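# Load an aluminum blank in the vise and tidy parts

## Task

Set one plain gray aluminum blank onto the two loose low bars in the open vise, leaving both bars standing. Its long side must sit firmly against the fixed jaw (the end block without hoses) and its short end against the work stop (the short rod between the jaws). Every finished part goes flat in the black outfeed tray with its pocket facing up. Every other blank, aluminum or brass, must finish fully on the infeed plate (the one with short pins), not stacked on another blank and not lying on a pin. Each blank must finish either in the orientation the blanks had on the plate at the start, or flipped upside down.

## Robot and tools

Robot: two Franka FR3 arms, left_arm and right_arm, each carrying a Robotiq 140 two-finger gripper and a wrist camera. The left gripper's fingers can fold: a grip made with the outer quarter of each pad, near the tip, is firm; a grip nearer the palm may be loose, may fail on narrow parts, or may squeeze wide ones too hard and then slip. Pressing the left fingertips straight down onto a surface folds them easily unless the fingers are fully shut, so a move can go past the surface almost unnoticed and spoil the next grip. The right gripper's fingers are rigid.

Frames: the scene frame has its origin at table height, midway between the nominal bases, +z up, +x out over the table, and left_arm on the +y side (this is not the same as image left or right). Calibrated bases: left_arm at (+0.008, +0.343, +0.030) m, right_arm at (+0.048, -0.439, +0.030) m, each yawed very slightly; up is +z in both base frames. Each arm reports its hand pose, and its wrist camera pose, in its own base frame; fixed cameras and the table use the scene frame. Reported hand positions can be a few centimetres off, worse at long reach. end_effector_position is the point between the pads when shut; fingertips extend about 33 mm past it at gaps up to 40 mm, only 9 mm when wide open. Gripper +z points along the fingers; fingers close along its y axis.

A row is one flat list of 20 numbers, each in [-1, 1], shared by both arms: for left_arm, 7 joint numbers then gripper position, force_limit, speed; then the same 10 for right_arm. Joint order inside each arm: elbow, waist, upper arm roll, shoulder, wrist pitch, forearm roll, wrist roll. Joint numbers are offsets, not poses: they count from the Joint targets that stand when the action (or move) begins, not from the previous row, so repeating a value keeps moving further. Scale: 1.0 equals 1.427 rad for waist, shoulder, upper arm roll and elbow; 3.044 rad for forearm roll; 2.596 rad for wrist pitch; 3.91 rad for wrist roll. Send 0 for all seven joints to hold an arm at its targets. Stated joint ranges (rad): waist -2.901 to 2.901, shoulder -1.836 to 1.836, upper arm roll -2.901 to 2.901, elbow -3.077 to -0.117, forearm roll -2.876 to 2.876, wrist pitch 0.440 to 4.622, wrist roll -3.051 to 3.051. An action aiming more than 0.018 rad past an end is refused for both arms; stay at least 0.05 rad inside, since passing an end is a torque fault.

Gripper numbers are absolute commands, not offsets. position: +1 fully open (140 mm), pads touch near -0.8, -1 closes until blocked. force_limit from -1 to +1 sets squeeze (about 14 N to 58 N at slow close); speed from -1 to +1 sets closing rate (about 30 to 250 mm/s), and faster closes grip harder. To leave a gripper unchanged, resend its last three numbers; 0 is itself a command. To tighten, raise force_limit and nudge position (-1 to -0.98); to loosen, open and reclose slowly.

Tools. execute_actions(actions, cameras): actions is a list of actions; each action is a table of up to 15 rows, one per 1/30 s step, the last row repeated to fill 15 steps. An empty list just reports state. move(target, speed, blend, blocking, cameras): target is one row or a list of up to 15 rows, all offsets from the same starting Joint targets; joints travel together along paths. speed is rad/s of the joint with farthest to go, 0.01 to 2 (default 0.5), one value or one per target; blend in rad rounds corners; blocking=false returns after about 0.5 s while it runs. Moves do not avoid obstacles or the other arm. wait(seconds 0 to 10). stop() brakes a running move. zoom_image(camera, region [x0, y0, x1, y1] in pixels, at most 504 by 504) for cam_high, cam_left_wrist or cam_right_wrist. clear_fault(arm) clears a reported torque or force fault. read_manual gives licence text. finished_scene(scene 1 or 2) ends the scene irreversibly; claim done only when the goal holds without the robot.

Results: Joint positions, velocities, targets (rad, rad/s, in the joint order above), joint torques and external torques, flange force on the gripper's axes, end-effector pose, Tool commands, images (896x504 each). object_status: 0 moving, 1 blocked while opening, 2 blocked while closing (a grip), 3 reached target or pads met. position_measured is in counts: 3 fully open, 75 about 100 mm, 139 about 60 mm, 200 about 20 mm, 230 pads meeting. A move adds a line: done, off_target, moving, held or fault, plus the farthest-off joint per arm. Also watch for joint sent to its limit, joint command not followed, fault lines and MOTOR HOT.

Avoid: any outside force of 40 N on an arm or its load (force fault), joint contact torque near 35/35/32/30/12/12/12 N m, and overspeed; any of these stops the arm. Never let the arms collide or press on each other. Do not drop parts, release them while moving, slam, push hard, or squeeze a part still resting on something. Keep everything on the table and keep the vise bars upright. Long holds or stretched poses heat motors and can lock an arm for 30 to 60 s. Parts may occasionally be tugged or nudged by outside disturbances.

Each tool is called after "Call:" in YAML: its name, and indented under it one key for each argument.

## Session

Scene 1 solved. Now look at scene 2.

Call:
execute_actions:
  actions: []

Call:
zoom_image:
  camera: "cam_high"
  region: [320, 180, 560, 340]

Scene clock: 0.00 s.
left_arm: end_effector_position=(+0.2746, -0.1132, +0.3643) position_measured=3 object_status=3 end_effector_quat_wxyz=(+0.076, +0.784, -0.513, -0.341) | right_arm: end_effector_position=(+0.4580, +0.4983, +0.1243) position_measured=3 object_status=3 end_effector_quat_wxyz=(-0.143, +0.984, -0.098, +0.047)
Joint names: [elbow, waist, upper arm roll, shoulder, wrist pitch, forearm roll, wrist roll]
Joint positions: left_arm=[-1.879 -0.387 0.01 -0.113 1.052 -0.013 -0.793] | right_arm=[-2.044 0.792 0.011 0.291 2.612 0.198 -0.727]
Joint velocities: within noise
Joint torques (N m): no reading
External joint torques (N m): no reading
Flange force (N): no reading
Joint targets: left_arm=[-1.879 -0.387 0.010 -0.113 1.052 -0.013 -0.793] | right_arm=[-2.044 0.792 0.011 0.291 2.612 0.198 -0.727]
Tool commands: left_gripper/position=+1.0 left_gripper/force_limit=+1.0 left_gripper/speed=+1.0 right_gripper/position=+1.0 right_gripper/force_limit=+1.0 right_gripper/speed=+1.0
camera_calibration:
cam_left_wrist: T_world_to_cam=[[-0.751828, -0.46231, 0.470132, -0.0102087], [-0.0192608, 0.728107, 0.685192, -0.153849], [-0.659078, 0.506092, -0.556316, 0.583856], [0, 0, 0, 1]] pos_world=[0.374168, -0.188186, 0.435024]
cam_right_wrist: T_world_to_cam=[[-0.162425, -0.941056, -0.2967, 0.589701], [-0.96075, 0.0822969, 0.264928, 0.370218], [-0.224895, 0.328085, -0.917487, 0.189101], [0, 0, 0, 1]] pos_world=[0.493997, 0.462433, 0.25038]

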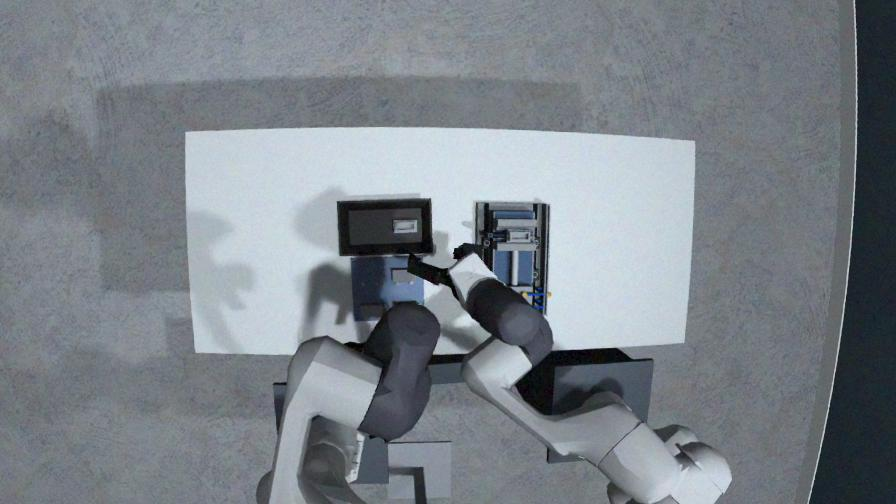

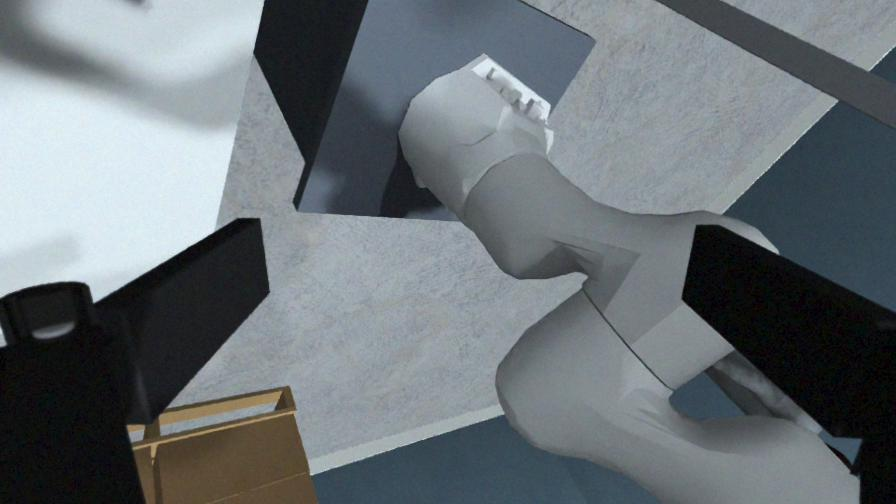

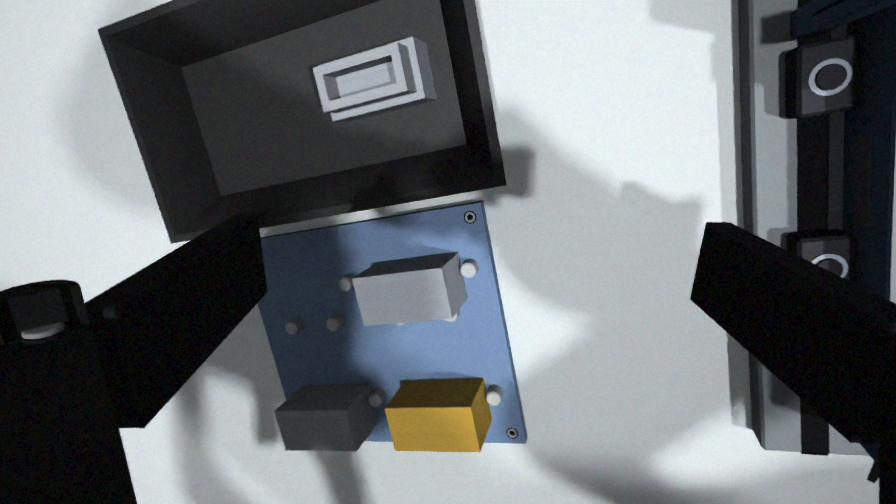

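Scaled by 2.100 from the camera's 896x504 image, which has a finer 1280x720 frame.

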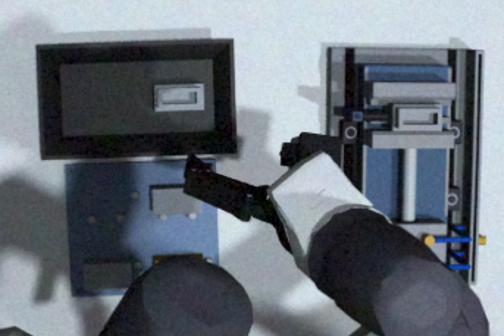

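Call:
move:
  target:
    - [0, 0, 0, 0, 0, 0, 0, -0.03, -0.05, -1, -0.10932, 0, -0.007708, -0.484233, -0.312789, -0.065046, 0, -0.03, -0.05, -1]
    - [0.704919, -0.214085, -0.007008, 0.669055, 0.255324, 0.004271, 0.018031, -0.03, -0.05, -1, -0.10932, -0.835319, -0.007708, -0.484233, -0.312789, -0.065046, -0.498465, -0.03, -0.05, -1]
  speed: [0.6, 0.8]
  blend: [0.15, 0]
  cameras: ["cam_high", "cam_left_wrist"]

Scene clock: 92.37 s.
left_arm: end_effector_position=(+0.5913, -0.4921, +0.1893) position_measured=132 object_status=3 end_effector_quat_wxyz=(+0.002, +0.719, -0.695, -0.002) | right_arm: end_effector_position=(+0.4012, -0.1691, +0.3313) position_measured=132 object_status=3 end_effector_quat_wxyz=(+0.000, +0.939, +0.343, +0.003)
Joint names: [elbow, waist, upper arm roll, shoulder, wrist pitch, forearm roll, wrist roll]
Joint positions: left_arm=[-0.875 -0.692 0 0.841 1.713 -0.004 -0.726] | right_arm=[-2.199 -0.398 -0.002 -0.399 1.804 0.002 -2.671]
Joint velocities: left_arm=[within noise] | right_arm=[-0.001 0 0 0 0 0.001 -0.006]
Joint torques (N m): left_arm=[25 0.56 1.31 -55.47 2.94 1.16 0.14] | right_arm=[26.17 -0.78 0.52 -18.17 2.32 0.72 -0.25]
External joint torques (N m): left_arm=[0.43 0.48 0.61 0.01 0.34 0.39 0.14] | right_arm=[1.21 -0.69 1.01 0.52 -0.28 -0.2 -0.25]
Flange force (N): left_arm=[0.0 0.0 0.0] | right_arm=[2.4 4.2 -3.7]
Joint targets: left_arm=[-0.874 -0.692 0.000 0.841 1.715 0.000 -0.722] | right_arm=[-2.200 -0.400 0.000 -0.399 1.800 0.001 -2.677]
move: done; blend cut to 0 rad at target 1
camera_calibration:
cam_left_wrist: T_world_to_cam=[[-0.999432, -0.033114, 0.00632618, 0.580503], [-0.0290275, 0.940678, 0.338058, 0.424116], [-0.0171453, 0.337682, -0.941104, 0.497356], [0, 0, 0, 1]] pos_world=[0.601011, -0.547682, 0.321015]
Images, in order (width x height): cam_high 896x504, cam_left_wrist 896x504.

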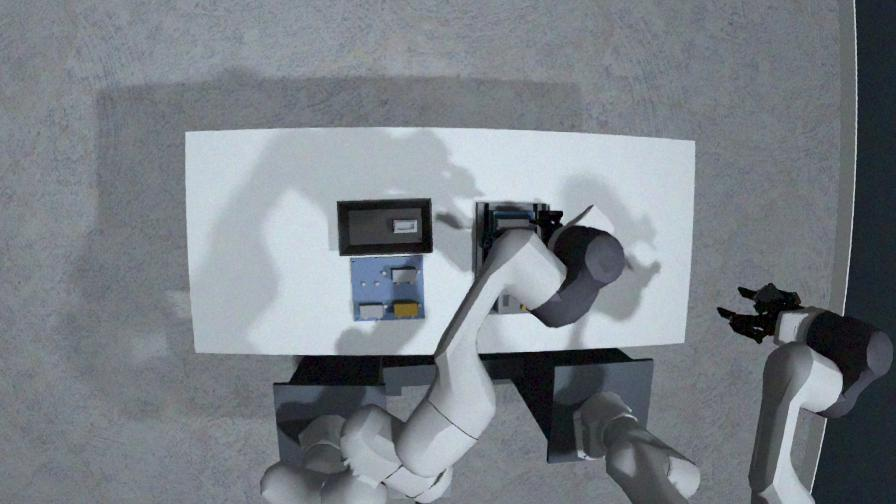

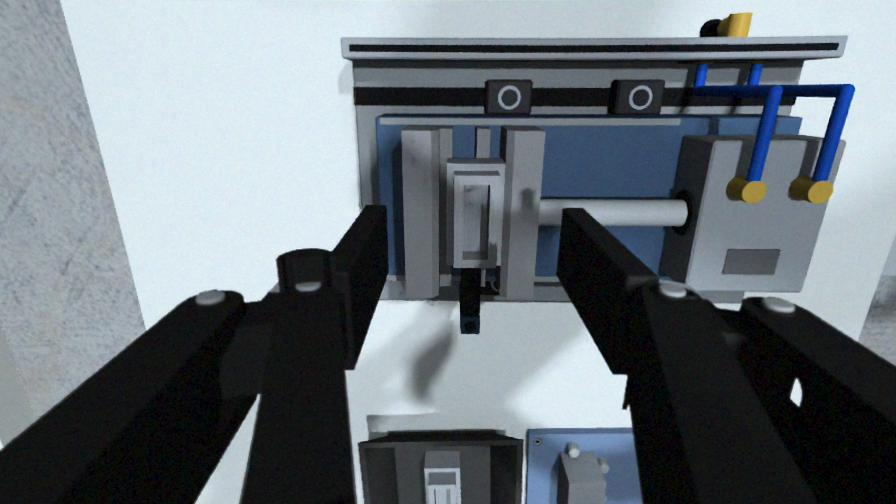

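Call:
zoom_image:
  camera: "cam_left_wrist"
  region: [390, 110, 560, 230]

Call:
zoom_image:
  camera: "cam_left_wrist"
  region: [390, 220, 560, 340]

Scaled by 2.965 from the camera's 896x504 image, which has a finer 1280x720 frame.

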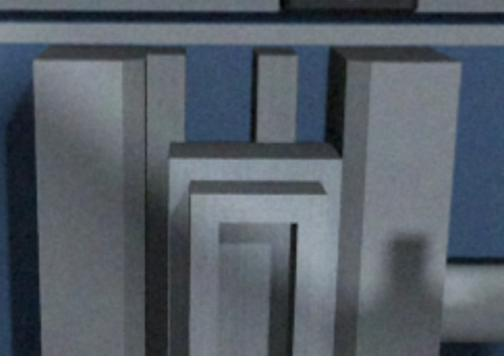

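Scaled by 2.965 from the camera's 896x504 image, which has a finer 1280x720 frame.

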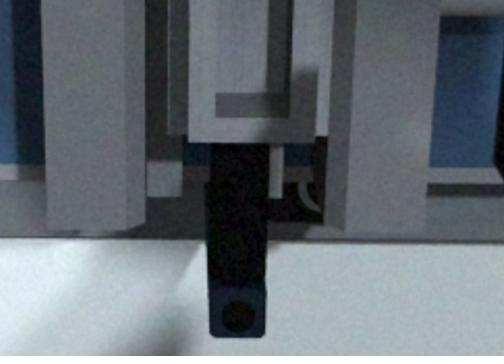

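Call:
zoom_image:
  camera: "cam_left_wrist"
  region: [430, 145, 520, 215]

Call:
zoom_image:
  camera: "cam_left_wrist"
  region: [430, 215, 520, 285]

Scaled by 5.600 from the camera's 896x504 image, which has a finer 1280x720 frame.

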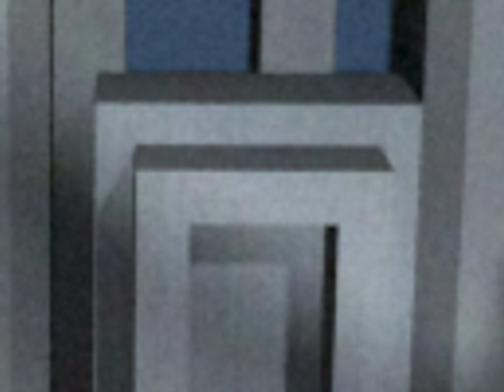

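Scaled by 5.600 from the camera's 896x504 image, which has a finer 1280x720 frame.

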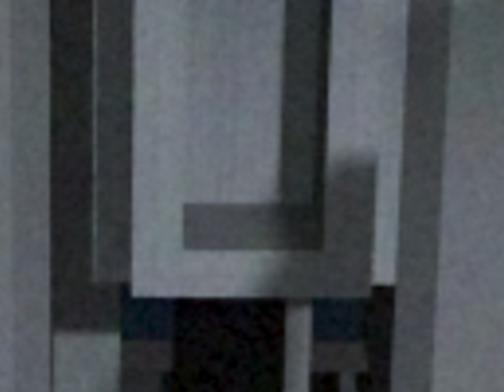

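Call:
zoom_image:
  camera: "cam_high"
  region: [325, 185, 445, 330]

Call:
zoom_image:
  camera: "cam_left_wrist"
  region: [340, 400, 700, 504]

Scaled by 3.476 from the camera's 896x504 image, which has a finer 1280x720 frame.

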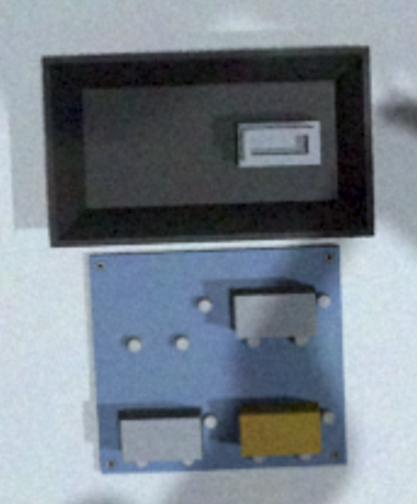

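Scaled by 1.400 from the camera's 896x504 image, which has a finer 1280x720 frame.

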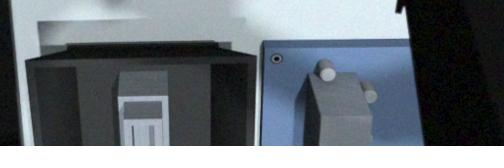

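Call:
zoom_image:
  camera: "cam_high"
  region: [385, 260, 425, 290]

Call:
zoom_image:
  camera: "cam_high"
  region: [385, 210, 425, 240]

Call:
zoom_image:
  camera: "cam_high"
  region: [350, 295, 430, 325]

Scaled by 12.600 from the camera's 896x504 image, which has a finer 1280x720 frame.

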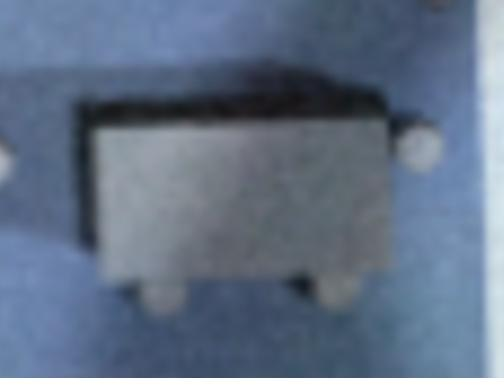

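Scaled by 12.600 from the camera's 896x504 image, which has a finer 1280x720 frame.

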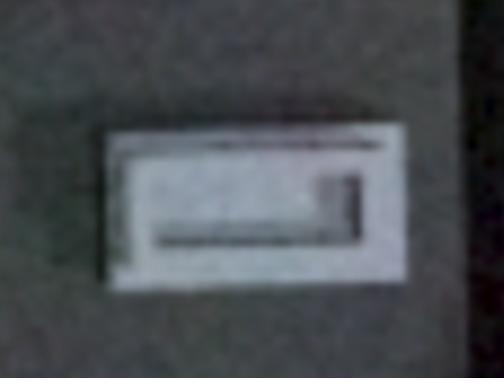

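Scaled by 6.300 from the camera's 896x504 image, which has a finer 1280x720 frame.

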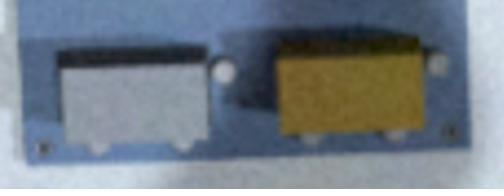

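Call:
move:
  target: [-0.185519, 0.006409, 0, -0.055666, 0.071418, 0, -0.002137, -0.03, -0.05, -1, 0, 0, 0, 0, 0, 0, 0, -0.03, -0.05, -1]
  speed: 0.3
  cameras: ["cam_left_wrist"]

Call:
zoom_image:
  camera: "cam_left_wrist"
  region: [410, 120, 530, 220]

Call:
zoom_image:
  camera: "cam_left_wrist"
  region: [410, 220, 530, 320]

Scene clock: 178.20 s.
left_arm: end_effector_position=(+0.5839, -0.4783, +0.1384) position_measured=132 object_status=3 end_effector_quat_wxyz=(+0.002, +0.722, -0.692, -0.002) | right_arm: end_effector_position=(+0.4011, -0.1691, +0.3312) position_measured=132 object_status=3 end_effector_quat_wxyz=(+0.000, +0.939, +0.344, +0.003)
Joint names: [elbow, waist, upper arm roll, shoulder, wrist pitch, forearm roll, wrist roll]
Joint positions: left_arm=[-1.137 -0.685 0 0.764 1.897 -0.004 -0.727] | right_arm=[-2.199 -0.398 -0.002 -0.399 1.804 0.002 -2.673]
Joint velocities: left_arm=[0 0.001 0 0 0.005 -0.001 0] | right_arm=[within noise]
Joint torques (N m): left_arm=[24.26 0.89 1.22 -54.58 3 1.06 -0.19] | right_arm=[26.28 -0.67 0.54 -18.18 2.35 0.73 -0.18]
External joint torques (N m): left_arm=[-0.57 0.93 0.62 -0.08 0.38 0.31 -0.19] | right_arm=[1.38 -0.66 0.95 0.43 -0.23 -0.21 -0.18]
Flange force (N): left_arm=[-5.0 4.2 1.7] | right_arm=[2.6 4.3 -4.0]
Joint targets: left_arm=[-1.138 -0.683 0.000 0.762 1.901 0.000 -0.731] | right_arm=[-2.200 -0.400 0.000 -0.399 1.800 0.001 -2.677]
move: done
camera_calibration:
cam_left_wrist: T_world_to_cam=[[-0.999066, -0.0426954, 0.00670645, 0.568996], [-0.0378996, 0.940073, 0.33886, 0.432913], [-0.0207723, 0.33829, -0.940813, 0.447042], [0, 0, 0, 1]] pos_world=[0.594158, -0.533906, 0.27007]
Images, in order (width x height): cam_left_wrist 896x504.

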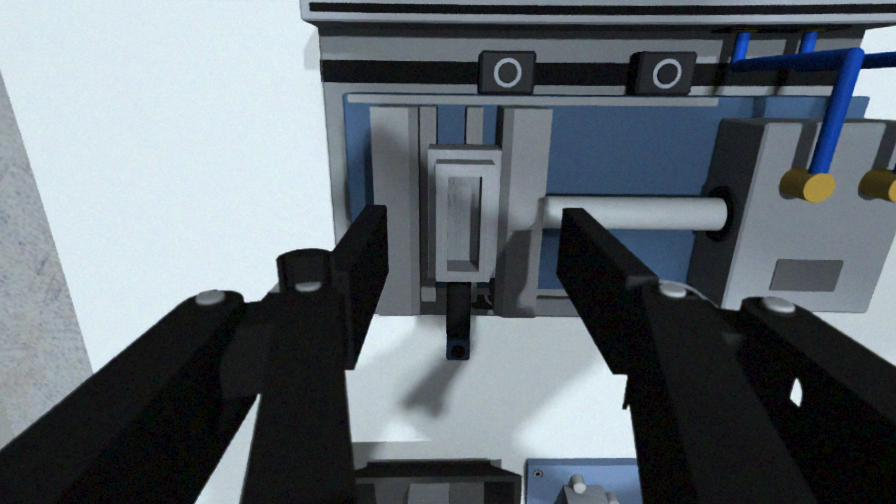

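Scaled by 4.200 from the camera's 896x504 image, which has a finer 1280x720 frame.

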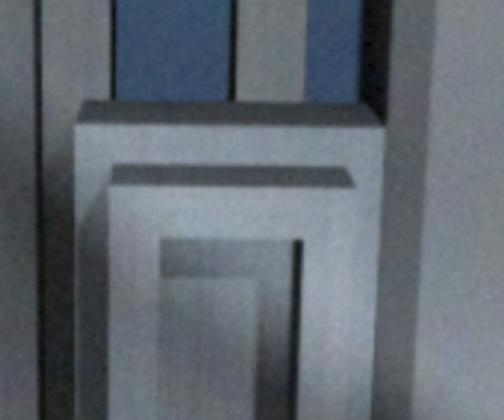

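Scaled by 4.200 from the camera's 896x504 image, which has a finer 1280x720 frame.

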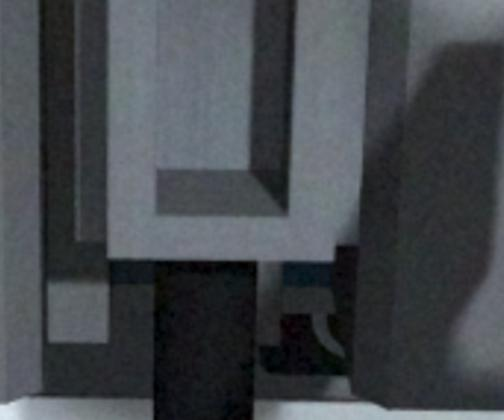

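Call:
move:
  target: [-0.014120, 0.003392, 0, 0.012755, 0.014773, 0, 0.001238, -0.03, -0.05, -1, 0, 0, 0, 0, 0, 0, 0, -0.03, -0.05, -1]
  speed: 0.1
  cameras: ["cam_left_wrist"]

Scene clock: 271.80 s.
left_arm: end_effector_position=(+0.5873, -0.4763, +0.1204) position_measured=132 object_status=3 end_effector_quat_wxyz=(+0.002, +0.724, -0.690, -0.001) | right_arm: end_effector_position=(+0.4010, -0.1690, +0.3311) position_measured=132 object_status=3 end_effector_quat_wxyz=(+0.000, +0.939, +0.344, +0.003)
Joint names: [elbow, waist, upper arm roll, shoulder, wrist pitch, forearm roll, wrist roll]
Joint positions: left_arm=[-1.158 -0.68 0 0.78 1.936 -0.004 -0.728] | right_arm=[-2.199 -0.398 -0.002 -0.399 1.804 0.002 -2.673]
Joint velocities: left_arm=[-0.001 0 0 0 0.004 0 0] | right_arm=[within noise]
Joint torques (N m): left_arm=[24.71 0.88 1.22 -54.39 2.91 1.05 0.02] | right_arm=[26.28 -0.78 0.5 -18.17 2.38 0.72 -0.25]
External joint torques (N m): left_arm=[0.09 1.02 0.68 0 0.3 0.32 0.02] | right_arm=[1.34 -0.81 0.86 0.52 -0.21 -0.22 -0.25]
Flange force (N): left_arm=[-1.2 -0.7 0.5] | right_arm=[2.3 4.7 -3.8]
Joint targets: left_arm=[-1.159 -0.678 0.000 0.780 1.939 0.000 -0.726] | right_arm=[-2.200 -0.400 0.000 -0.399 1.800 0.001 -2.677]
move: done
camera_calibration:
cam_left_wrist: T_world_to_cam=[[-0.99884, -0.0479049, 0.00482491, 0.570258], [-0.0434698, 0.940352, 0.337416, 0.440893], [-0.020701, 0.336815, -0.941343, 0.428785], [0, 0, 0, 1]] pos_world=[0.597638, -0.531697, 0.252118]
Images, in order (width x height): cam_left_wrist 896x504.

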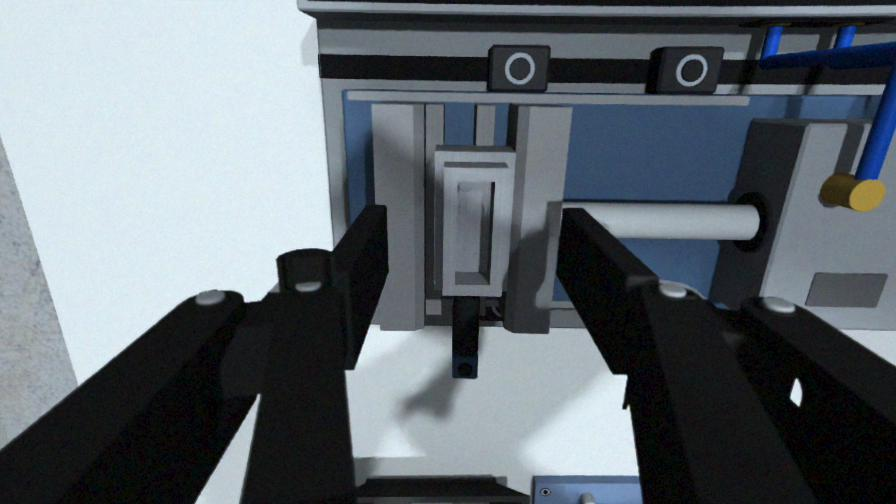

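Call:
zoom_image:
  camera: "cam_left_wrist"
  region: [360, 120, 600, 255]

Call:
zoom_image:
  camera: "cam_left_wrist"
  region: [360, 205, 600, 340]

Scaled by 2.100 from the camera's 896x504 image, which has a finer 1280x720 frame.

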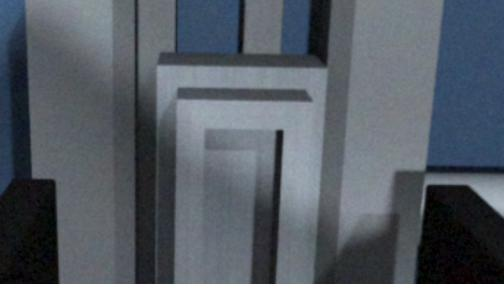

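Scaled by 2.100 from the camera's 896x504 image, which has a finer 1280x720 frame.

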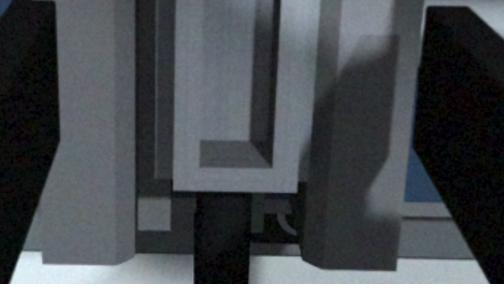

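Call:
move:
  target:
    - [-0.012080, 0, 0, 0.008200, 0.011148, 0, 0, -0.03, -0.05, -1, 0, 0, 0, 0, 0, 0, 0, -0.03, -0.05, -1]
    - [-0.012080, 0, 0, 0.008200, 0.011148, 0, 0, -1, -0.05, -1, 0, 0, 0, 0, 0, 0, 0, -0.03, -0.05, -1]
  speed: 0.06
  cameras: ["cam_left_wrist"]

Scene clock: 288.83 s.
left_arm: end_effector_position=(+0.5877, -0.4766, +0.1063) position_measured=195 object_status=0 end_effector_quat_wxyz=(+0.002, +0.724, -0.690, +0.000) | right_arm: end_effector_position=(+0.4010, -0.1690, +0.3311) position_measured=132 object_status=3 end_effector_quat_wxyz=(+0.000, +0.939, +0.344, +0.002)
Joint names: [elbow, waist, upper arm roll, shoulder, wrist pitch, forearm roll, wrist roll]
Joint positions: left_arm=[-1.175 -0.68 0 0.791 1.965 -0.003 -0.728] | right_arm=[-2.199 -0.398 -0.002 -0.399 1.804 0.002 -2.674]
Joint velocities: within noise
Joint torques (N m): left_arm=[24.03 0.92 1.36 -52.83 3.2 1.03 0.03] | right_arm=[26.31 -0.68 0.5 -18.22 2.39 0.73 -0.25]
External joint torques (N m): left_arm=[-0.53 0.84 0.68 1.72 0.59 0.3 0.03] | right_arm=[1.46 -0.6 0.99 0.32 -0.18 -0.2 -0.25]
Flange force (N): left_arm=[0.3 -2.1 3.2] | right_arm=[2.5 4.3 -4.1]
Joint targets: left_arm=[-1.176 -0.678 0.000 0.792 1.968 0.000 -0.726] | right_arm=[-2.200 -0.400 0.000 -0.399 1.800 0.001 -2.677]
move: done
camera_calibration:
cam_left_wrist: T_world_to_cam=[[-0.998841, -0.0479907, 0.00365271, 0.570779], [-0.0439637, 0.940641, 0.336544, 0.446402], [-0.0195869, 0.335993, -0.941661, 0.414665], [0, 0, 0, 1]] pos_world=[0.597865, -0.531837, 0.238155]
Images, in order (width x height): cam_left_wrist 896x504.

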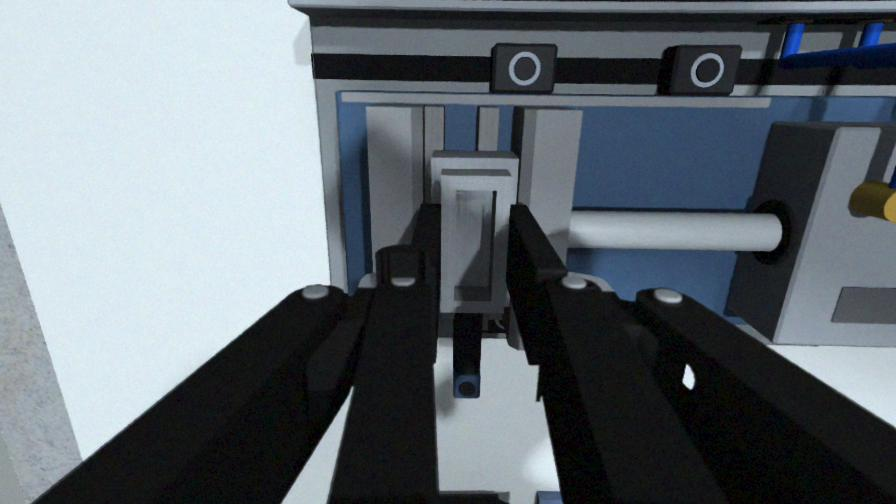

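Call:
wait:
  seconds: 0.2
  cameras: ["cam_left_wrist"]

Call:
zoom_image:
  camera: "cam_left_wrist"
  region: [360, 130, 600, 355]

Scene clock: 291.27 s.
left_arm: end_effector_position=(+0.5877, -0.4766, +0.1063) position_measured=195 object_status=2 end_effector_quat_wxyz=(+0.002, +0.724, -0.690, +0.000) | right_arm: end_effector_position=(+0.4010, -0.1690, +0.3311) position_measured=132 object_status=3 end_effector_quat_wxyz=(+0.000, +0.939, +0.344, +0.002)
Joint names: [elbow, waist, upper arm roll, shoulder, wrist pitch, forearm roll, wrist roll]
Joint positions: left_arm=[-1.175 -0.68 0 0.791 1.965 -0.003 -0.728] | right_arm=[-2.199 -0.398 -0.002 -0.399 1.804 0.002 -2.674]
Joint velocities: within noise
Joint torques (N m): left_arm=[24.12 0.91 1.37 -52.83 3.18 1.03 0.04] | right_arm=[26.34 -0.69 0.53 -18.16 2.37 0.73 -0.23]
External joint torques (N m): left_arm=[-0.47 0.6 0.55 1.77 0.56 0.29 0.04] | right_arm=[1.4 -0.66 0.96 0.48 -0.22 -0.2 -0.23]
Flange force (N): left_arm=[1.1 -2.5 3.1] | right_arm=[2.6 4.6 -4.0]
Joint targets: left_arm=[-1.176 -0.678 0.000 0.792 1.968 0.000 -0.726] | right_arm=[-2.200 -0.400 0.000 -0.399 1.800 0.001 -2.677]
Tool commands: left_gripper/position=-1.0 left_gripper/force_limit=-0.05 left_gripper/speed=-1.0 right_gripper/position=-0.03 right_gripper/force_limit=-0.05 right_gripper/speed=-1.0
wait: 0.20 s; at rest from the start
camera_calibration:
cam_left_wrist: T_world_to_cam=[[-0.998841, -0.0479898, 0.0036506, 0.57078], [-0.0439635, 0.940641, 0.336545, 0.446401], [-0.0195846, 0.335994, -0.94166, 0.414665], [0, 0, 0, 1]] pos_world=[0.597865, -0.531837, 0.238156]
Images, in order (width x height): cam_left_wrist 896x504.

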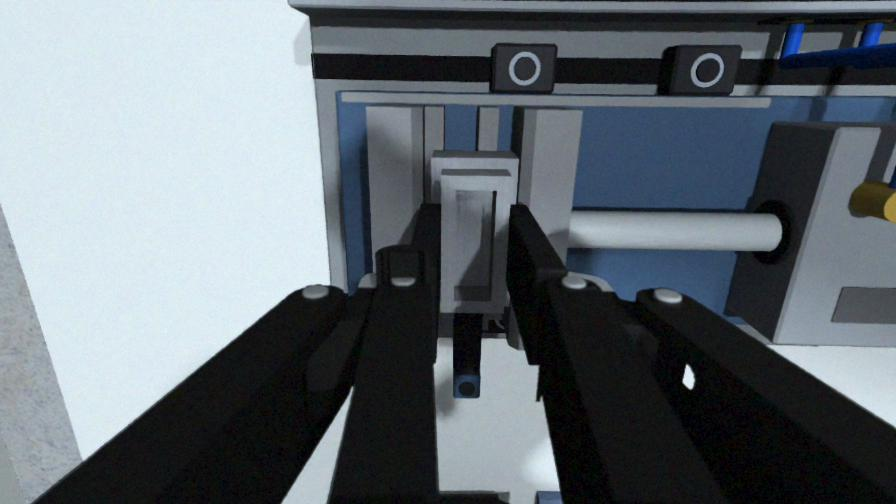

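Scaled by 2.100 from the camera's 896x504 image, which has a finer 1280x720 frame.

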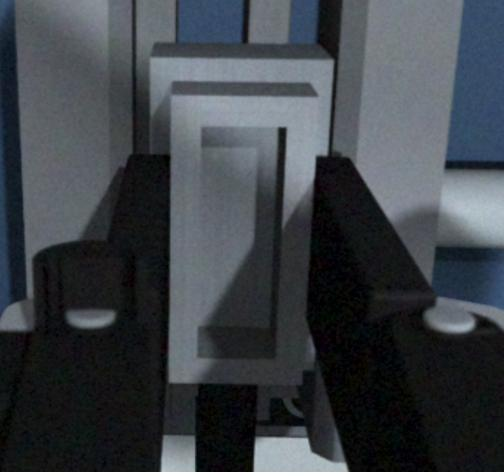

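Call:
move:
  target:
    - [0.056853, 0, 0, -0.023987, -0.044437, 0, 0, -1, -0.05, -1, 0, 0, 0, 0, 0, 0, 0, -0.03, -0.05, -1]
    - [-0.569985, 0.346243, 0, -0.369994, 0.109933, 0, 0.126365, -1, -0.05, -1, 0, 0, 0, 0, 0, 0, 0, -0.03, -0.05, -1]
  speed: [0.08, 0.5]
  blend: [0.02, 0]
  cameras: ["cam_high", "cam_left_wrist"]

Scene clock: 321.37 s.
left_arm: end_effector_position=(+0.5882, -0.1098, +0.1176) position_measured=195 object_status=2 end_effector_quat_wxyz=(+0.003, +0.726, -0.687, -0.002) | right_arm: end_effector_position=(+0.4009, -0.1690, +0.3310) position_measured=132 object_status=3 end_effector_quat_wxyz=(+0.000, +0.939, +0.344, +0.002)
Joint names: [elbow, waist, upper arm roll, shoulder, wrist pitch, forearm roll, wrist roll]
Joint positions: left_arm=[-1.989 -0.185 0.001 0.267 2.25 -0.003 -0.237] | right_arm=[-2.199 -0.398 -0.002 -0.399 1.804 0.002 -2.674]
Joint velocities: left_arm=[-0.001 0 -0.001 0 0.001 0 0.006] | right_arm=[within noise]
Joint torques (N m): left_arm=[23.19 0.59 0.56 -40.7 3.02 0.88 0.14] | right_arm=[26.32 -0.68 0.47 -18.19 2.42 0.75 -0.24]
External joint torques (N m): left_arm=[0.32 0.65 0.38 -1.17 0.45 0.3 0.14] | right_arm=[1.5 -0.67 0.87 0.34 -0.15 -0.18 -0.24]
Flange force (N): left_arm=[-1.7 2.1 -0.9] | right_arm=[2.4 4.5 -4.1]
Joint targets: left_arm=[-1.989 -0.184 0.000 0.264 2.253 0.000 -0.232] | right_arm=[-2.200 -0.400 0.000 -0.399 1.800 0.001 -2.677]
move: done; blend cut to 0 rad at target 1
camera_calibration:
cam_left_wrist: T_world_to_cam=[[-0.998467, -0.054759, 0.00808871, 0.587357], [-0.0488102, 0.939911, 0.337912, 0.100249], [-0.0261064, 0.336999, -0.941143, 0.305893], [0, 0, 0, 1]] pos_world=[0.599335, -0.165148, 0.249263]
Images, in order (width x height): cam_high 896x504, cam_left_wrist 896x504.

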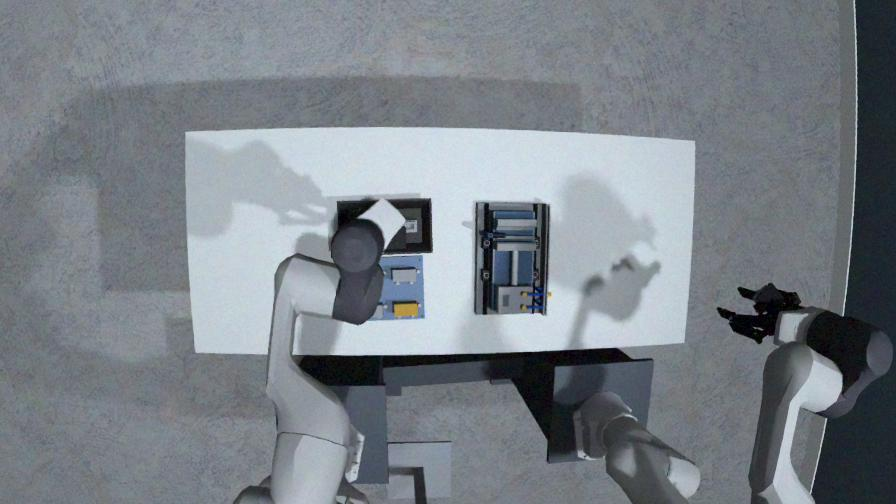

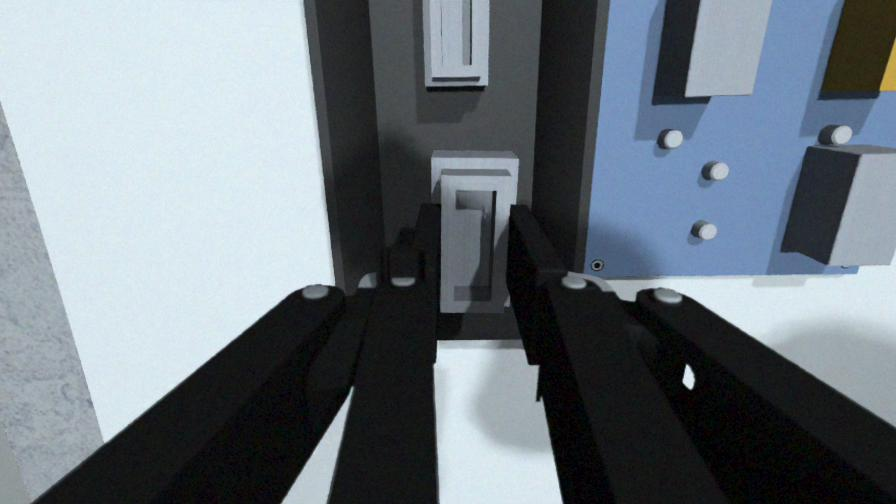

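Call:
move:
  target: [-0.026974, 0, 0, 0.077988, 0.057697, 0, 0, -1, -0.05, -1, 0, 0, 0, 0, 0, 0, 0, -0.03, -0.05, -1]
  speed: 0.12
  cameras: ["cam_left_wrist"]

Scene clock: 343.47 s.
left_arm: end_effector_position=(+0.5885, -0.1097, +0.0493) position_measured=195 object_status=2 end_effector_quat_wxyz=(+0.002, +0.726, -0.688, -0.001) | right_arm: end_effector_position=(+0.4009, -0.1690, +0.3310) position_measured=132 object_status=3 end_effector_quat_wxyz=(+0.000, +0.939, +0.344, +0.002)
Joint names: [elbow, waist, upper arm roll, shoulder, wrist pitch, forearm roll, wrist roll]
Joint positions: left_arm=[-2.028 -0.185 0.001 0.375 2.399 -0.003 -0.235] | right_arm=[-2.199 -0.398 -0.002 -0.399 1.804 0.002 -2.674]
Joint velocities: left_arm=[-0.001 -0.001 -0.001 0 0.003 0.001 -0.001] | right_arm=[within noise]
Joint torques (N m): left_arm=[21.98 0.5 0.75 -41.94 3.01 0.79 0.1] | right_arm=[26.34 -0.63 0.5 -18.19 2.41 0.75 -0.21]
External joint torques (N m): left_arm=[0.67 0.53 0.45 -0.75 0.43 0.28 0.1] | right_arm=[1.51 -0.65 0.85 0.36 -0.16 -0.18 -0.21]
Flange force (N): left_arm=[-0.9 -0.4 -0.6] | right_arm=[2.5 4.5 -4.1]
Joint targets: left_arm=[-2.027 -0.184 0.000 0.375 2.403 0.000 -0.232] | right_arm=[-2.200 -0.400 0.000 -0.399 1.800 0.001 -2.677]
move: done
camera_calibration:
cam_left_wrist: T_world_to_cam=[[-0.998575, -0.0530467, 0.00577243, 0.588554], [-0.0479816, 0.939989, 0.337815, 0.122783], [-0.023346, 0.337056, -0.941195, 0.240074], [0, 0, 0, 1]] pos_world=[0.599212, -0.165113, 0.181081]
Images, in order (width x height): cam_left_wrist 896x504.

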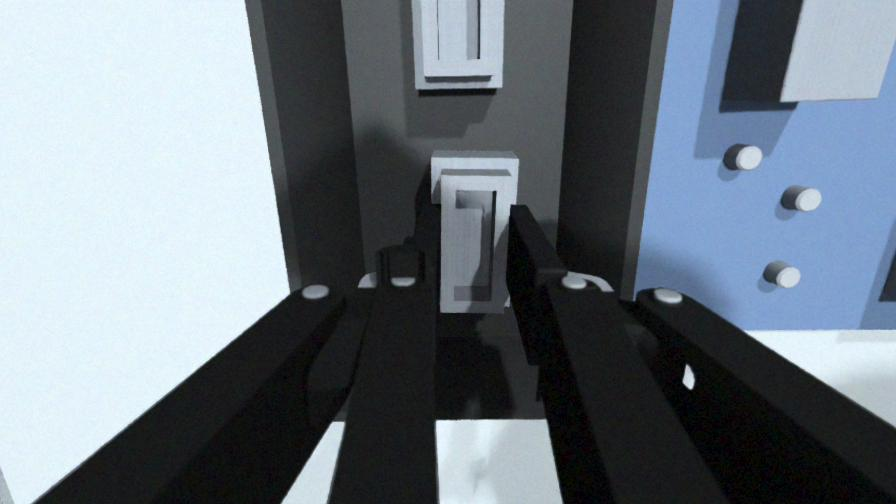

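Call:
move:
  target: [-0.001934, 0, 0, 0.015221, 0.009430, 0, 0, -1, -0.05, -1, 0, 0, 0, 0, 0, 0, 0, -0.03, -0.05, -1]
  speed: 0.03
  cameras: []

Scene clock: 350.03 s.
left_arm: end_effector_position=(+0.5892, -0.1098, +0.0385) position_measured=195 object_status=2 end_effector_quat_wxyz=(+0.001, +0.726, -0.688, -0.001) | right_arm: end_effector_position=(+0.4009, -0.1690, +0.3310) position_measured=132 object_status=3 end_effector_quat_wxyz=(+0.000, +0.939, +0.344, +0.002)
Joint names: [elbow, waist, upper arm roll, shoulder, wrist pitch, forearm roll, wrist roll]
Joint positions: left_arm=[-2.03 -0.185 0.001 0.396 2.423 -0.003 -0.235] | right_arm=[-2.199 -0.398 -0.002 -0.399 1.804 0.002 -2.674]
Joint velocities: left_arm=[0.001 0 0.001 0.001 0.003 -0.001 -0.001] | right_arm=[within noise]
Joint torques (N m): left_arm=[21.29 0.55 0.78 -41.33 3.15 0.75 0.09] | right_arm=[26.38 -0.68 0.47 -18.15 2.41 0.72 -0.16]
External joint torques (N m): left_arm=[0.32 0.52 0.41 0.05 0.59 0.25 0.09] | right_arm=[1.53 -0.73 0.81 0.39 -0.16 -0.22 -0.16]
Flange force (N): left_arm=[-0.8 -0.7 1.2] | right_arm=[2.5 4.7 -4.2]
Joint targets: left_arm=[-2.030 -0.184 0.000 0.397 2.427 0.000 -0.232] | right_arm=[-2.200 -0.400 0.000 -0.399 1.800 0.001 -2.677]
move: done
No camera images: "cameras" was empty.

Call:
move:
  target: [-0.000361, 0, 0, 0.003884, 0.002333, 0, 0, -1, -0.05, -1, 0, 0, 0, 0, 0, 0, 0, -0.03, -0.05, -1]
  speed: 0.02
  cameras: []

Scene clock: 353.07 s.
left_arm: end_effector_position=(+0.5897, -0.1099, +0.0384) position_measured=195 object_status=2 end_effector_quat_wxyz=(+0.001, +0.726, -0.688, +0.000) | right_arm: end_effector_position=(+0.4009, -0.1690, +0.3310) position_measured=132 object_status=3 end_effector_quat_wxyz=(+0.000, +0.939, +0.344, +0.002)
Joint names: [elbow, waist, upper arm roll, shoulder, wrist pitch, forearm roll, wrist roll]
Joint positions: left_arm=[-2.03 -0.185 0.001 0.396 2.425 -0.003 -0.235] | right_arm=[-2.199 -0.398 -0.002 -0.399 1.804 0.002 -2.674]
Joint velocities: within noise
Joint torques (N m): left_arm=[20.8 0.55 0.81 -37.99 3.83 0.75 0.12] | right_arm=[26.32 -0.65 0.46 -18.2 2.41 0.74 -0.25]
External joint torques (N m): left_arm=[-0.28 0.48 0.4 3.55 1.24 0.26 0.12] | right_arm=[1.38 -0.56 0.96 0.49 -0.18 -0.19 -0.25]
Flange force (N): left_arm=[0.4 -5.8 9.1] | right_arm=[2.6 4.5 -3.9]
Joint targets: left_arm=[-2.031 -0.184 0.000 0.402 2.434 0.000 -0.232] | right_arm=[-2.200 -0.400 0.000 -0.399 1.800 0.001 -2.677]
move: done
No camera images: "cameras" was empty.

Call:
move:
  target:
    - [0.000361, 0, 0, -0.003884, -0.002333, 0, 0, -1, -0.05, -1, 0, 0, 0, 0, 0, 0, 0, -0.03, -0.05, -1]
    - [0.000361, 0, 0, -0.003884, -0.002333, 0, 0, -0.26, -0.05, -1, 0, 0, 0, 0, 0, 0, 0, -0.03, -0.05, -1]
    - [0.056760, 0, 0, -0.132606, -0.104093, 0, 0, -0.26, -0.05, -1, 0, 0, 0, 0, 0, 0, 0, -0.03, -0.05, -1]
  speed: [0.02, 0.02, 0.25]
  cameras: ["cam_left_wrist"]

Scene clock: 394.33 s.
left_arm: end_effector_position=(+0.5908, -0.1104, +0.1598) position_measured=162 object_status=3 end_effector_quat_wxyz=(+0.000, +0.726, -0.688, +0.002) | right_arm: end_effector_position=(+0.4008, -0.1690, +0.3310) position_measured=132 object_status=3 end_effector_quat_wxyz=(+0.000, +0.939, +0.344, +0.002)
Joint names: [elbow, waist, upper arm roll, shoulder, wrist pitch, forearm roll, wrist roll]
Joint positions: left_arm=[-1.95 -0.185 0.001 0.214 2.167 -0.003 -0.235] | right_arm=[-2.199 -0.398 -0.002 -0.399 1.804 0.002 -2.674]
Joint velocities: left_arm=[0 -0.001 0 0.001 -0.004 -0.002 0] | right_arm=[within noise]
Joint torques (N m): left_arm=[23.73 0.64 0.71 -38.44 2.47 0.86 0.09] | right_arm=[26.32 -0.69 0.49 -18.19 2.42 0.74 -0.25]
External joint torques (N m): left_arm=[0.07 0.77 0.64 0.2 -0.13 0.24 0.09] | right_arm=[1.49 -0.73 0.85 0.26 -0.15 -0.2 -0.25]
Flange force (N): left_arm=[-1.1 -1.3 -0.2] | right_arm=[2.2 4.3 -4.1]
Joint targets: left_arm=[-1.950 -0.184 0.000 0.213 2.163 0.000 -0.232] | right_arm=[-2.200 -0.400 0.000 -0.399 1.800 0.001 -2.677]
move: done
camera_calibration:
cam_left_wrist: T_world_to_cam=[[-0.998641, -0.0521028, -0.00106997, 0.591438], [-0.0494379, 0.940669, 0.335704, 0.0874899], [-0.0164846, 0.335301, -0.941967, 0.340201], [0, 0, 0, 1]] pos_world=[0.600568, -0.165553, 0.29172]
Images, in order (width x height): cam_left_wrist 896x504.

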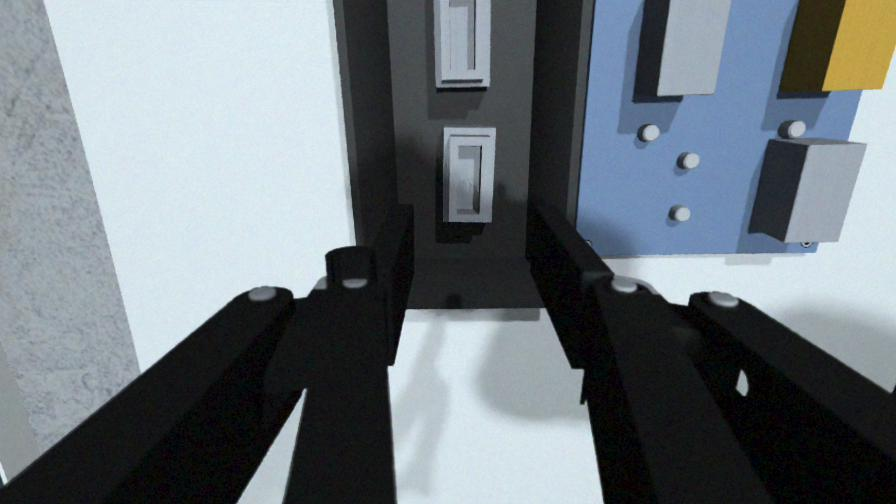

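Call:
move:
  target: [-0.289907, 0.339401, 0, -0.500709, -0.115876, 0, -0.029533, -0.26, -0.05, -1, 0.583506, 0.934018, 0, 0.707262, 0.068413, -0.00033, 0.119757, -0.03, -0.05, -1]
  speed: 0.9
  cameras: ["cam_high", "cam_right_wrist"]

Scene clock: 403.07 s.
left_arm: end_effector_position=(+0.3837, +0.1170, +0.2997) position_measured=162 object_status=3 end_effector_quat_wxyz=(+0.001, +0.894, -0.448, +0.002) | right_arm: end_effector_position=(+0.4279, +0.5787, +0.1485) position_measured=132 object_status=3 end_effector_quat_wxyz=(+0.000, +0.705, +0.709, -0.003)
Joint names: [elbow, waist, upper arm roll, shoulder, wrist pitch, forearm roll, wrist roll]
Joint positions: left_arm=[-2.363 0.298 0 -0.499 1.865 -0.003 -0.344] | right_arm=[-1.369 0.933 0.001 0.61 1.973 0.002 -2.213]
Joint velocities: left_arm=[within noise] | right_arm=[-0.001 0 0.001 0 -0.001 0 0.006]
Joint torques (N m): left_arm=[24.63 0.96 0.53 -15.68 2.54 0.98 -0.25] | right_arm=[26.4 -0.21 1.53 -50.62 2.8 0.58 0.21]
External joint torques (N m): left_arm=[-0.17 1 0.98 -0.54 -0.06 0.27 -0.25] | right_arm=[1.58 -0.42 0.77 0.71 0.19 -0.29 0.21]
Flange force (N): left_arm=[-2.6 1.4 0.1] | right_arm=[9.8 7.2 -1.3]
Joint targets: left_arm=[-2.363 0.300 0.000 -0.501 1.863 0.000 -0.347] | right_arm=[-1.368 0.933 0.000 0.610 1.978 -0.001 -2.208]
move: done
camera_calibration:
cam_right_wrist: T_world_to_cam=[[0.999677, 0.0218755, -0.0129532, -0.429078], [0.0250279, -0.936288, 0.35034, 0.483244], [-0.00446406, -0.350551, -0.936533, 0.479372], [0, 0, 0, 1]] pos_world=[0.418985, 0.629886, 0.27409]
Images, in order (width x height): cam_high 896x504, cam_right_wrist 896x504.

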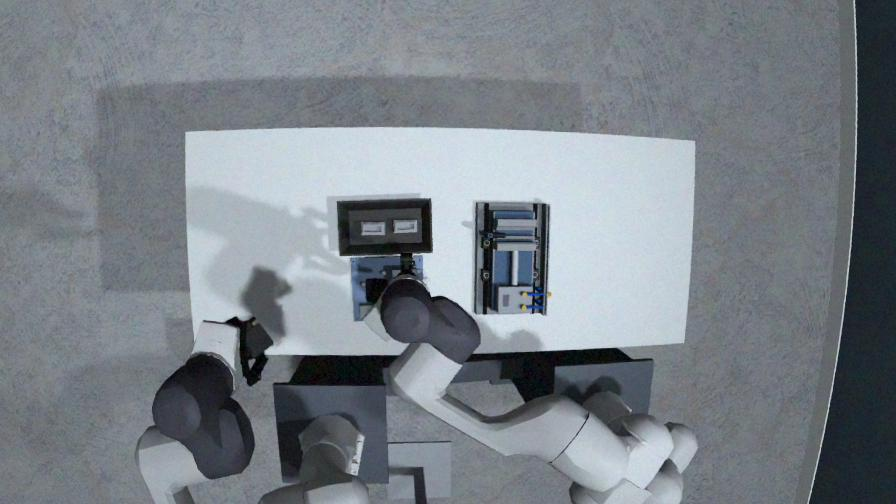

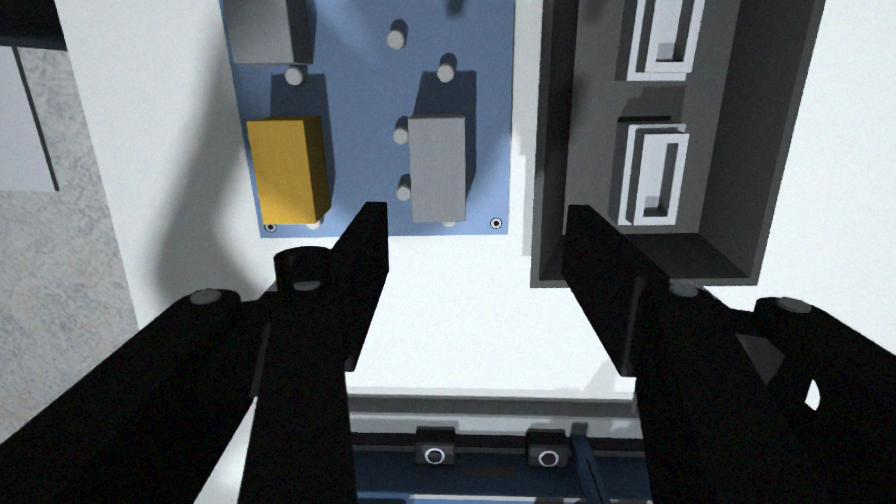

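Call:
zoom_image:
  camera: "cam_right_wrist"
  region: [370, 95, 510, 245]

Scaled by 3.360 from the camera's 896x504 image, which has a finer 1280x720 frame.

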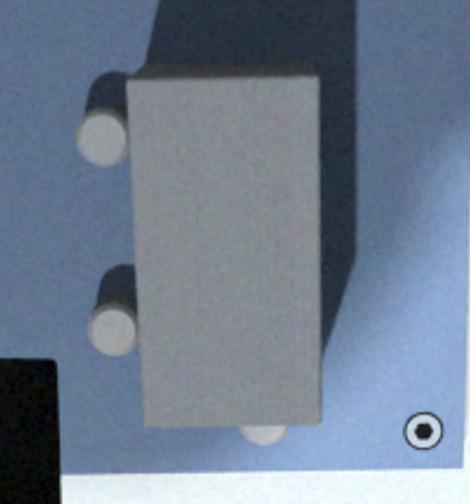

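Call:
zoom_image:
  camera: "cam_right_wrist"
  region: [370, 190, 590, 300]

Scaled by 2.291 from the camera's 896x504 image, which has a finer 1280x720 frame.

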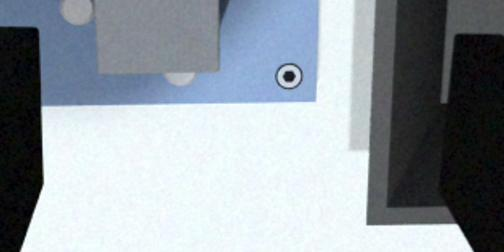

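Call:
move:
  target: [0, 0, 0, 0, 0, 0, 0, -0.26, -0.05, -1, -0.085341, 0.015633, 0, 0.046864, 0.072672, 0, -0.004781, -0.03, -0.05, -1]
  speed: 0.2
  cameras: ["cam_right_wrist"]

Call:
zoom_image:
  camera: "cam_right_wrist"
  region: [360, 110, 600, 320]

Scene clock: 446.00 s.
left_arm: end_effector_position=(+0.3835, +0.1169, +0.2996) position_measured=162 object_status=3 end_effector_quat_wxyz=(+0.001, +0.894, -0.447, +0.001) | right_arm: end_effector_position=(+0.4121, +0.5819, +0.0616) position_measured=132 object_status=3 end_effector_quat_wxyz=(+0.000, +0.695, +0.719, -0.002)
Joint names: [elbow, waist, upper arm roll, shoulder, wrist pitch, forearm roll, wrist roll]
Joint positions: left_arm=[-2.363 0.298 0 -0.499 1.865 -0.003 -0.344] | right_arm=[-1.489 0.954 0.001 0.677 2.161 0.002 -2.223]
Joint velocities: left_arm=[within noise] | right_arm=[0 0.001 0 0 0.005 -0.001 -0.002]
Joint torques (N m): left_arm=[24.83 0.91 0.54 -15.55 2.57 0.99 -0.23] | right_arm=[25.28 0.02 1.52 -51.16 2.84 0.49 -0.36]
External joint torques (N m): left_arm=[0.1 0.91 0.95 -0.46 -0.03 0.27 -0.23] | right_arm=[1.41 -0.06 0.78 0.71 0.22 -0.29 -0.36]
Flange force (N): left_arm=[-2.2 0.5 -0.4] | right_arm=[7.7 6.3 0.7]
Joint targets: left_arm=[-2.363 0.300 0.000 -0.501 1.863 0.000 -0.347] | right_arm=[-1.490 0.955 0.000 0.677 2.166 -0.001 -2.227]
move: done
camera_calibration:
cam_right_wrist: T_world_to_cam=[[0.998593, 0.0517128, -0.0117525, -0.431411], [0.0525604, -0.935637, 0.349028, 0.505391], [0.00705317, -0.349154, -0.937039, 0.39356], [0, 0, 0, 1]] pos_world=[0.401465, 0.632585, 0.187316]
Images, in order (width x height): cam_right_wrist 896x504.

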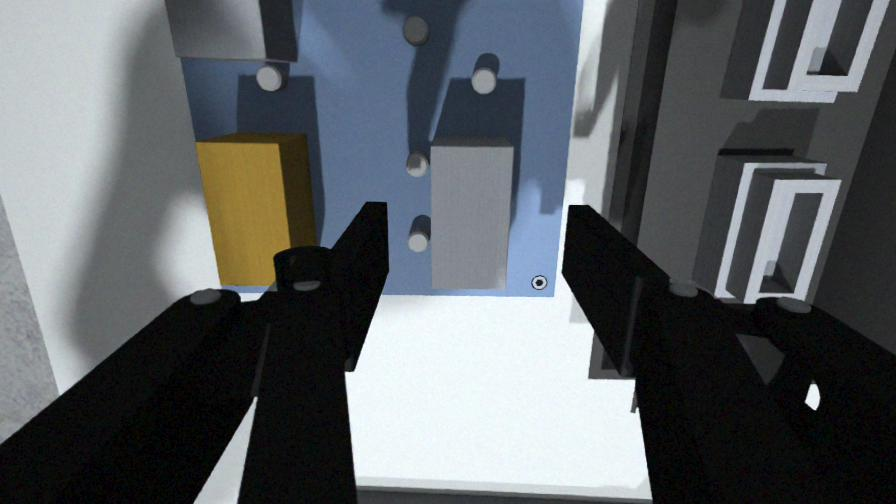

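Scaled by 2.100 from the camera's 896x504 image, which has a finer 1280x720 frame.

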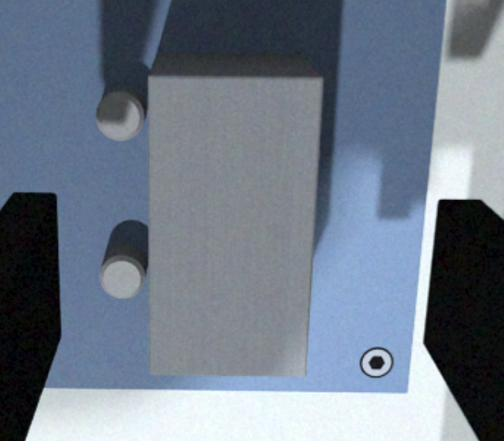

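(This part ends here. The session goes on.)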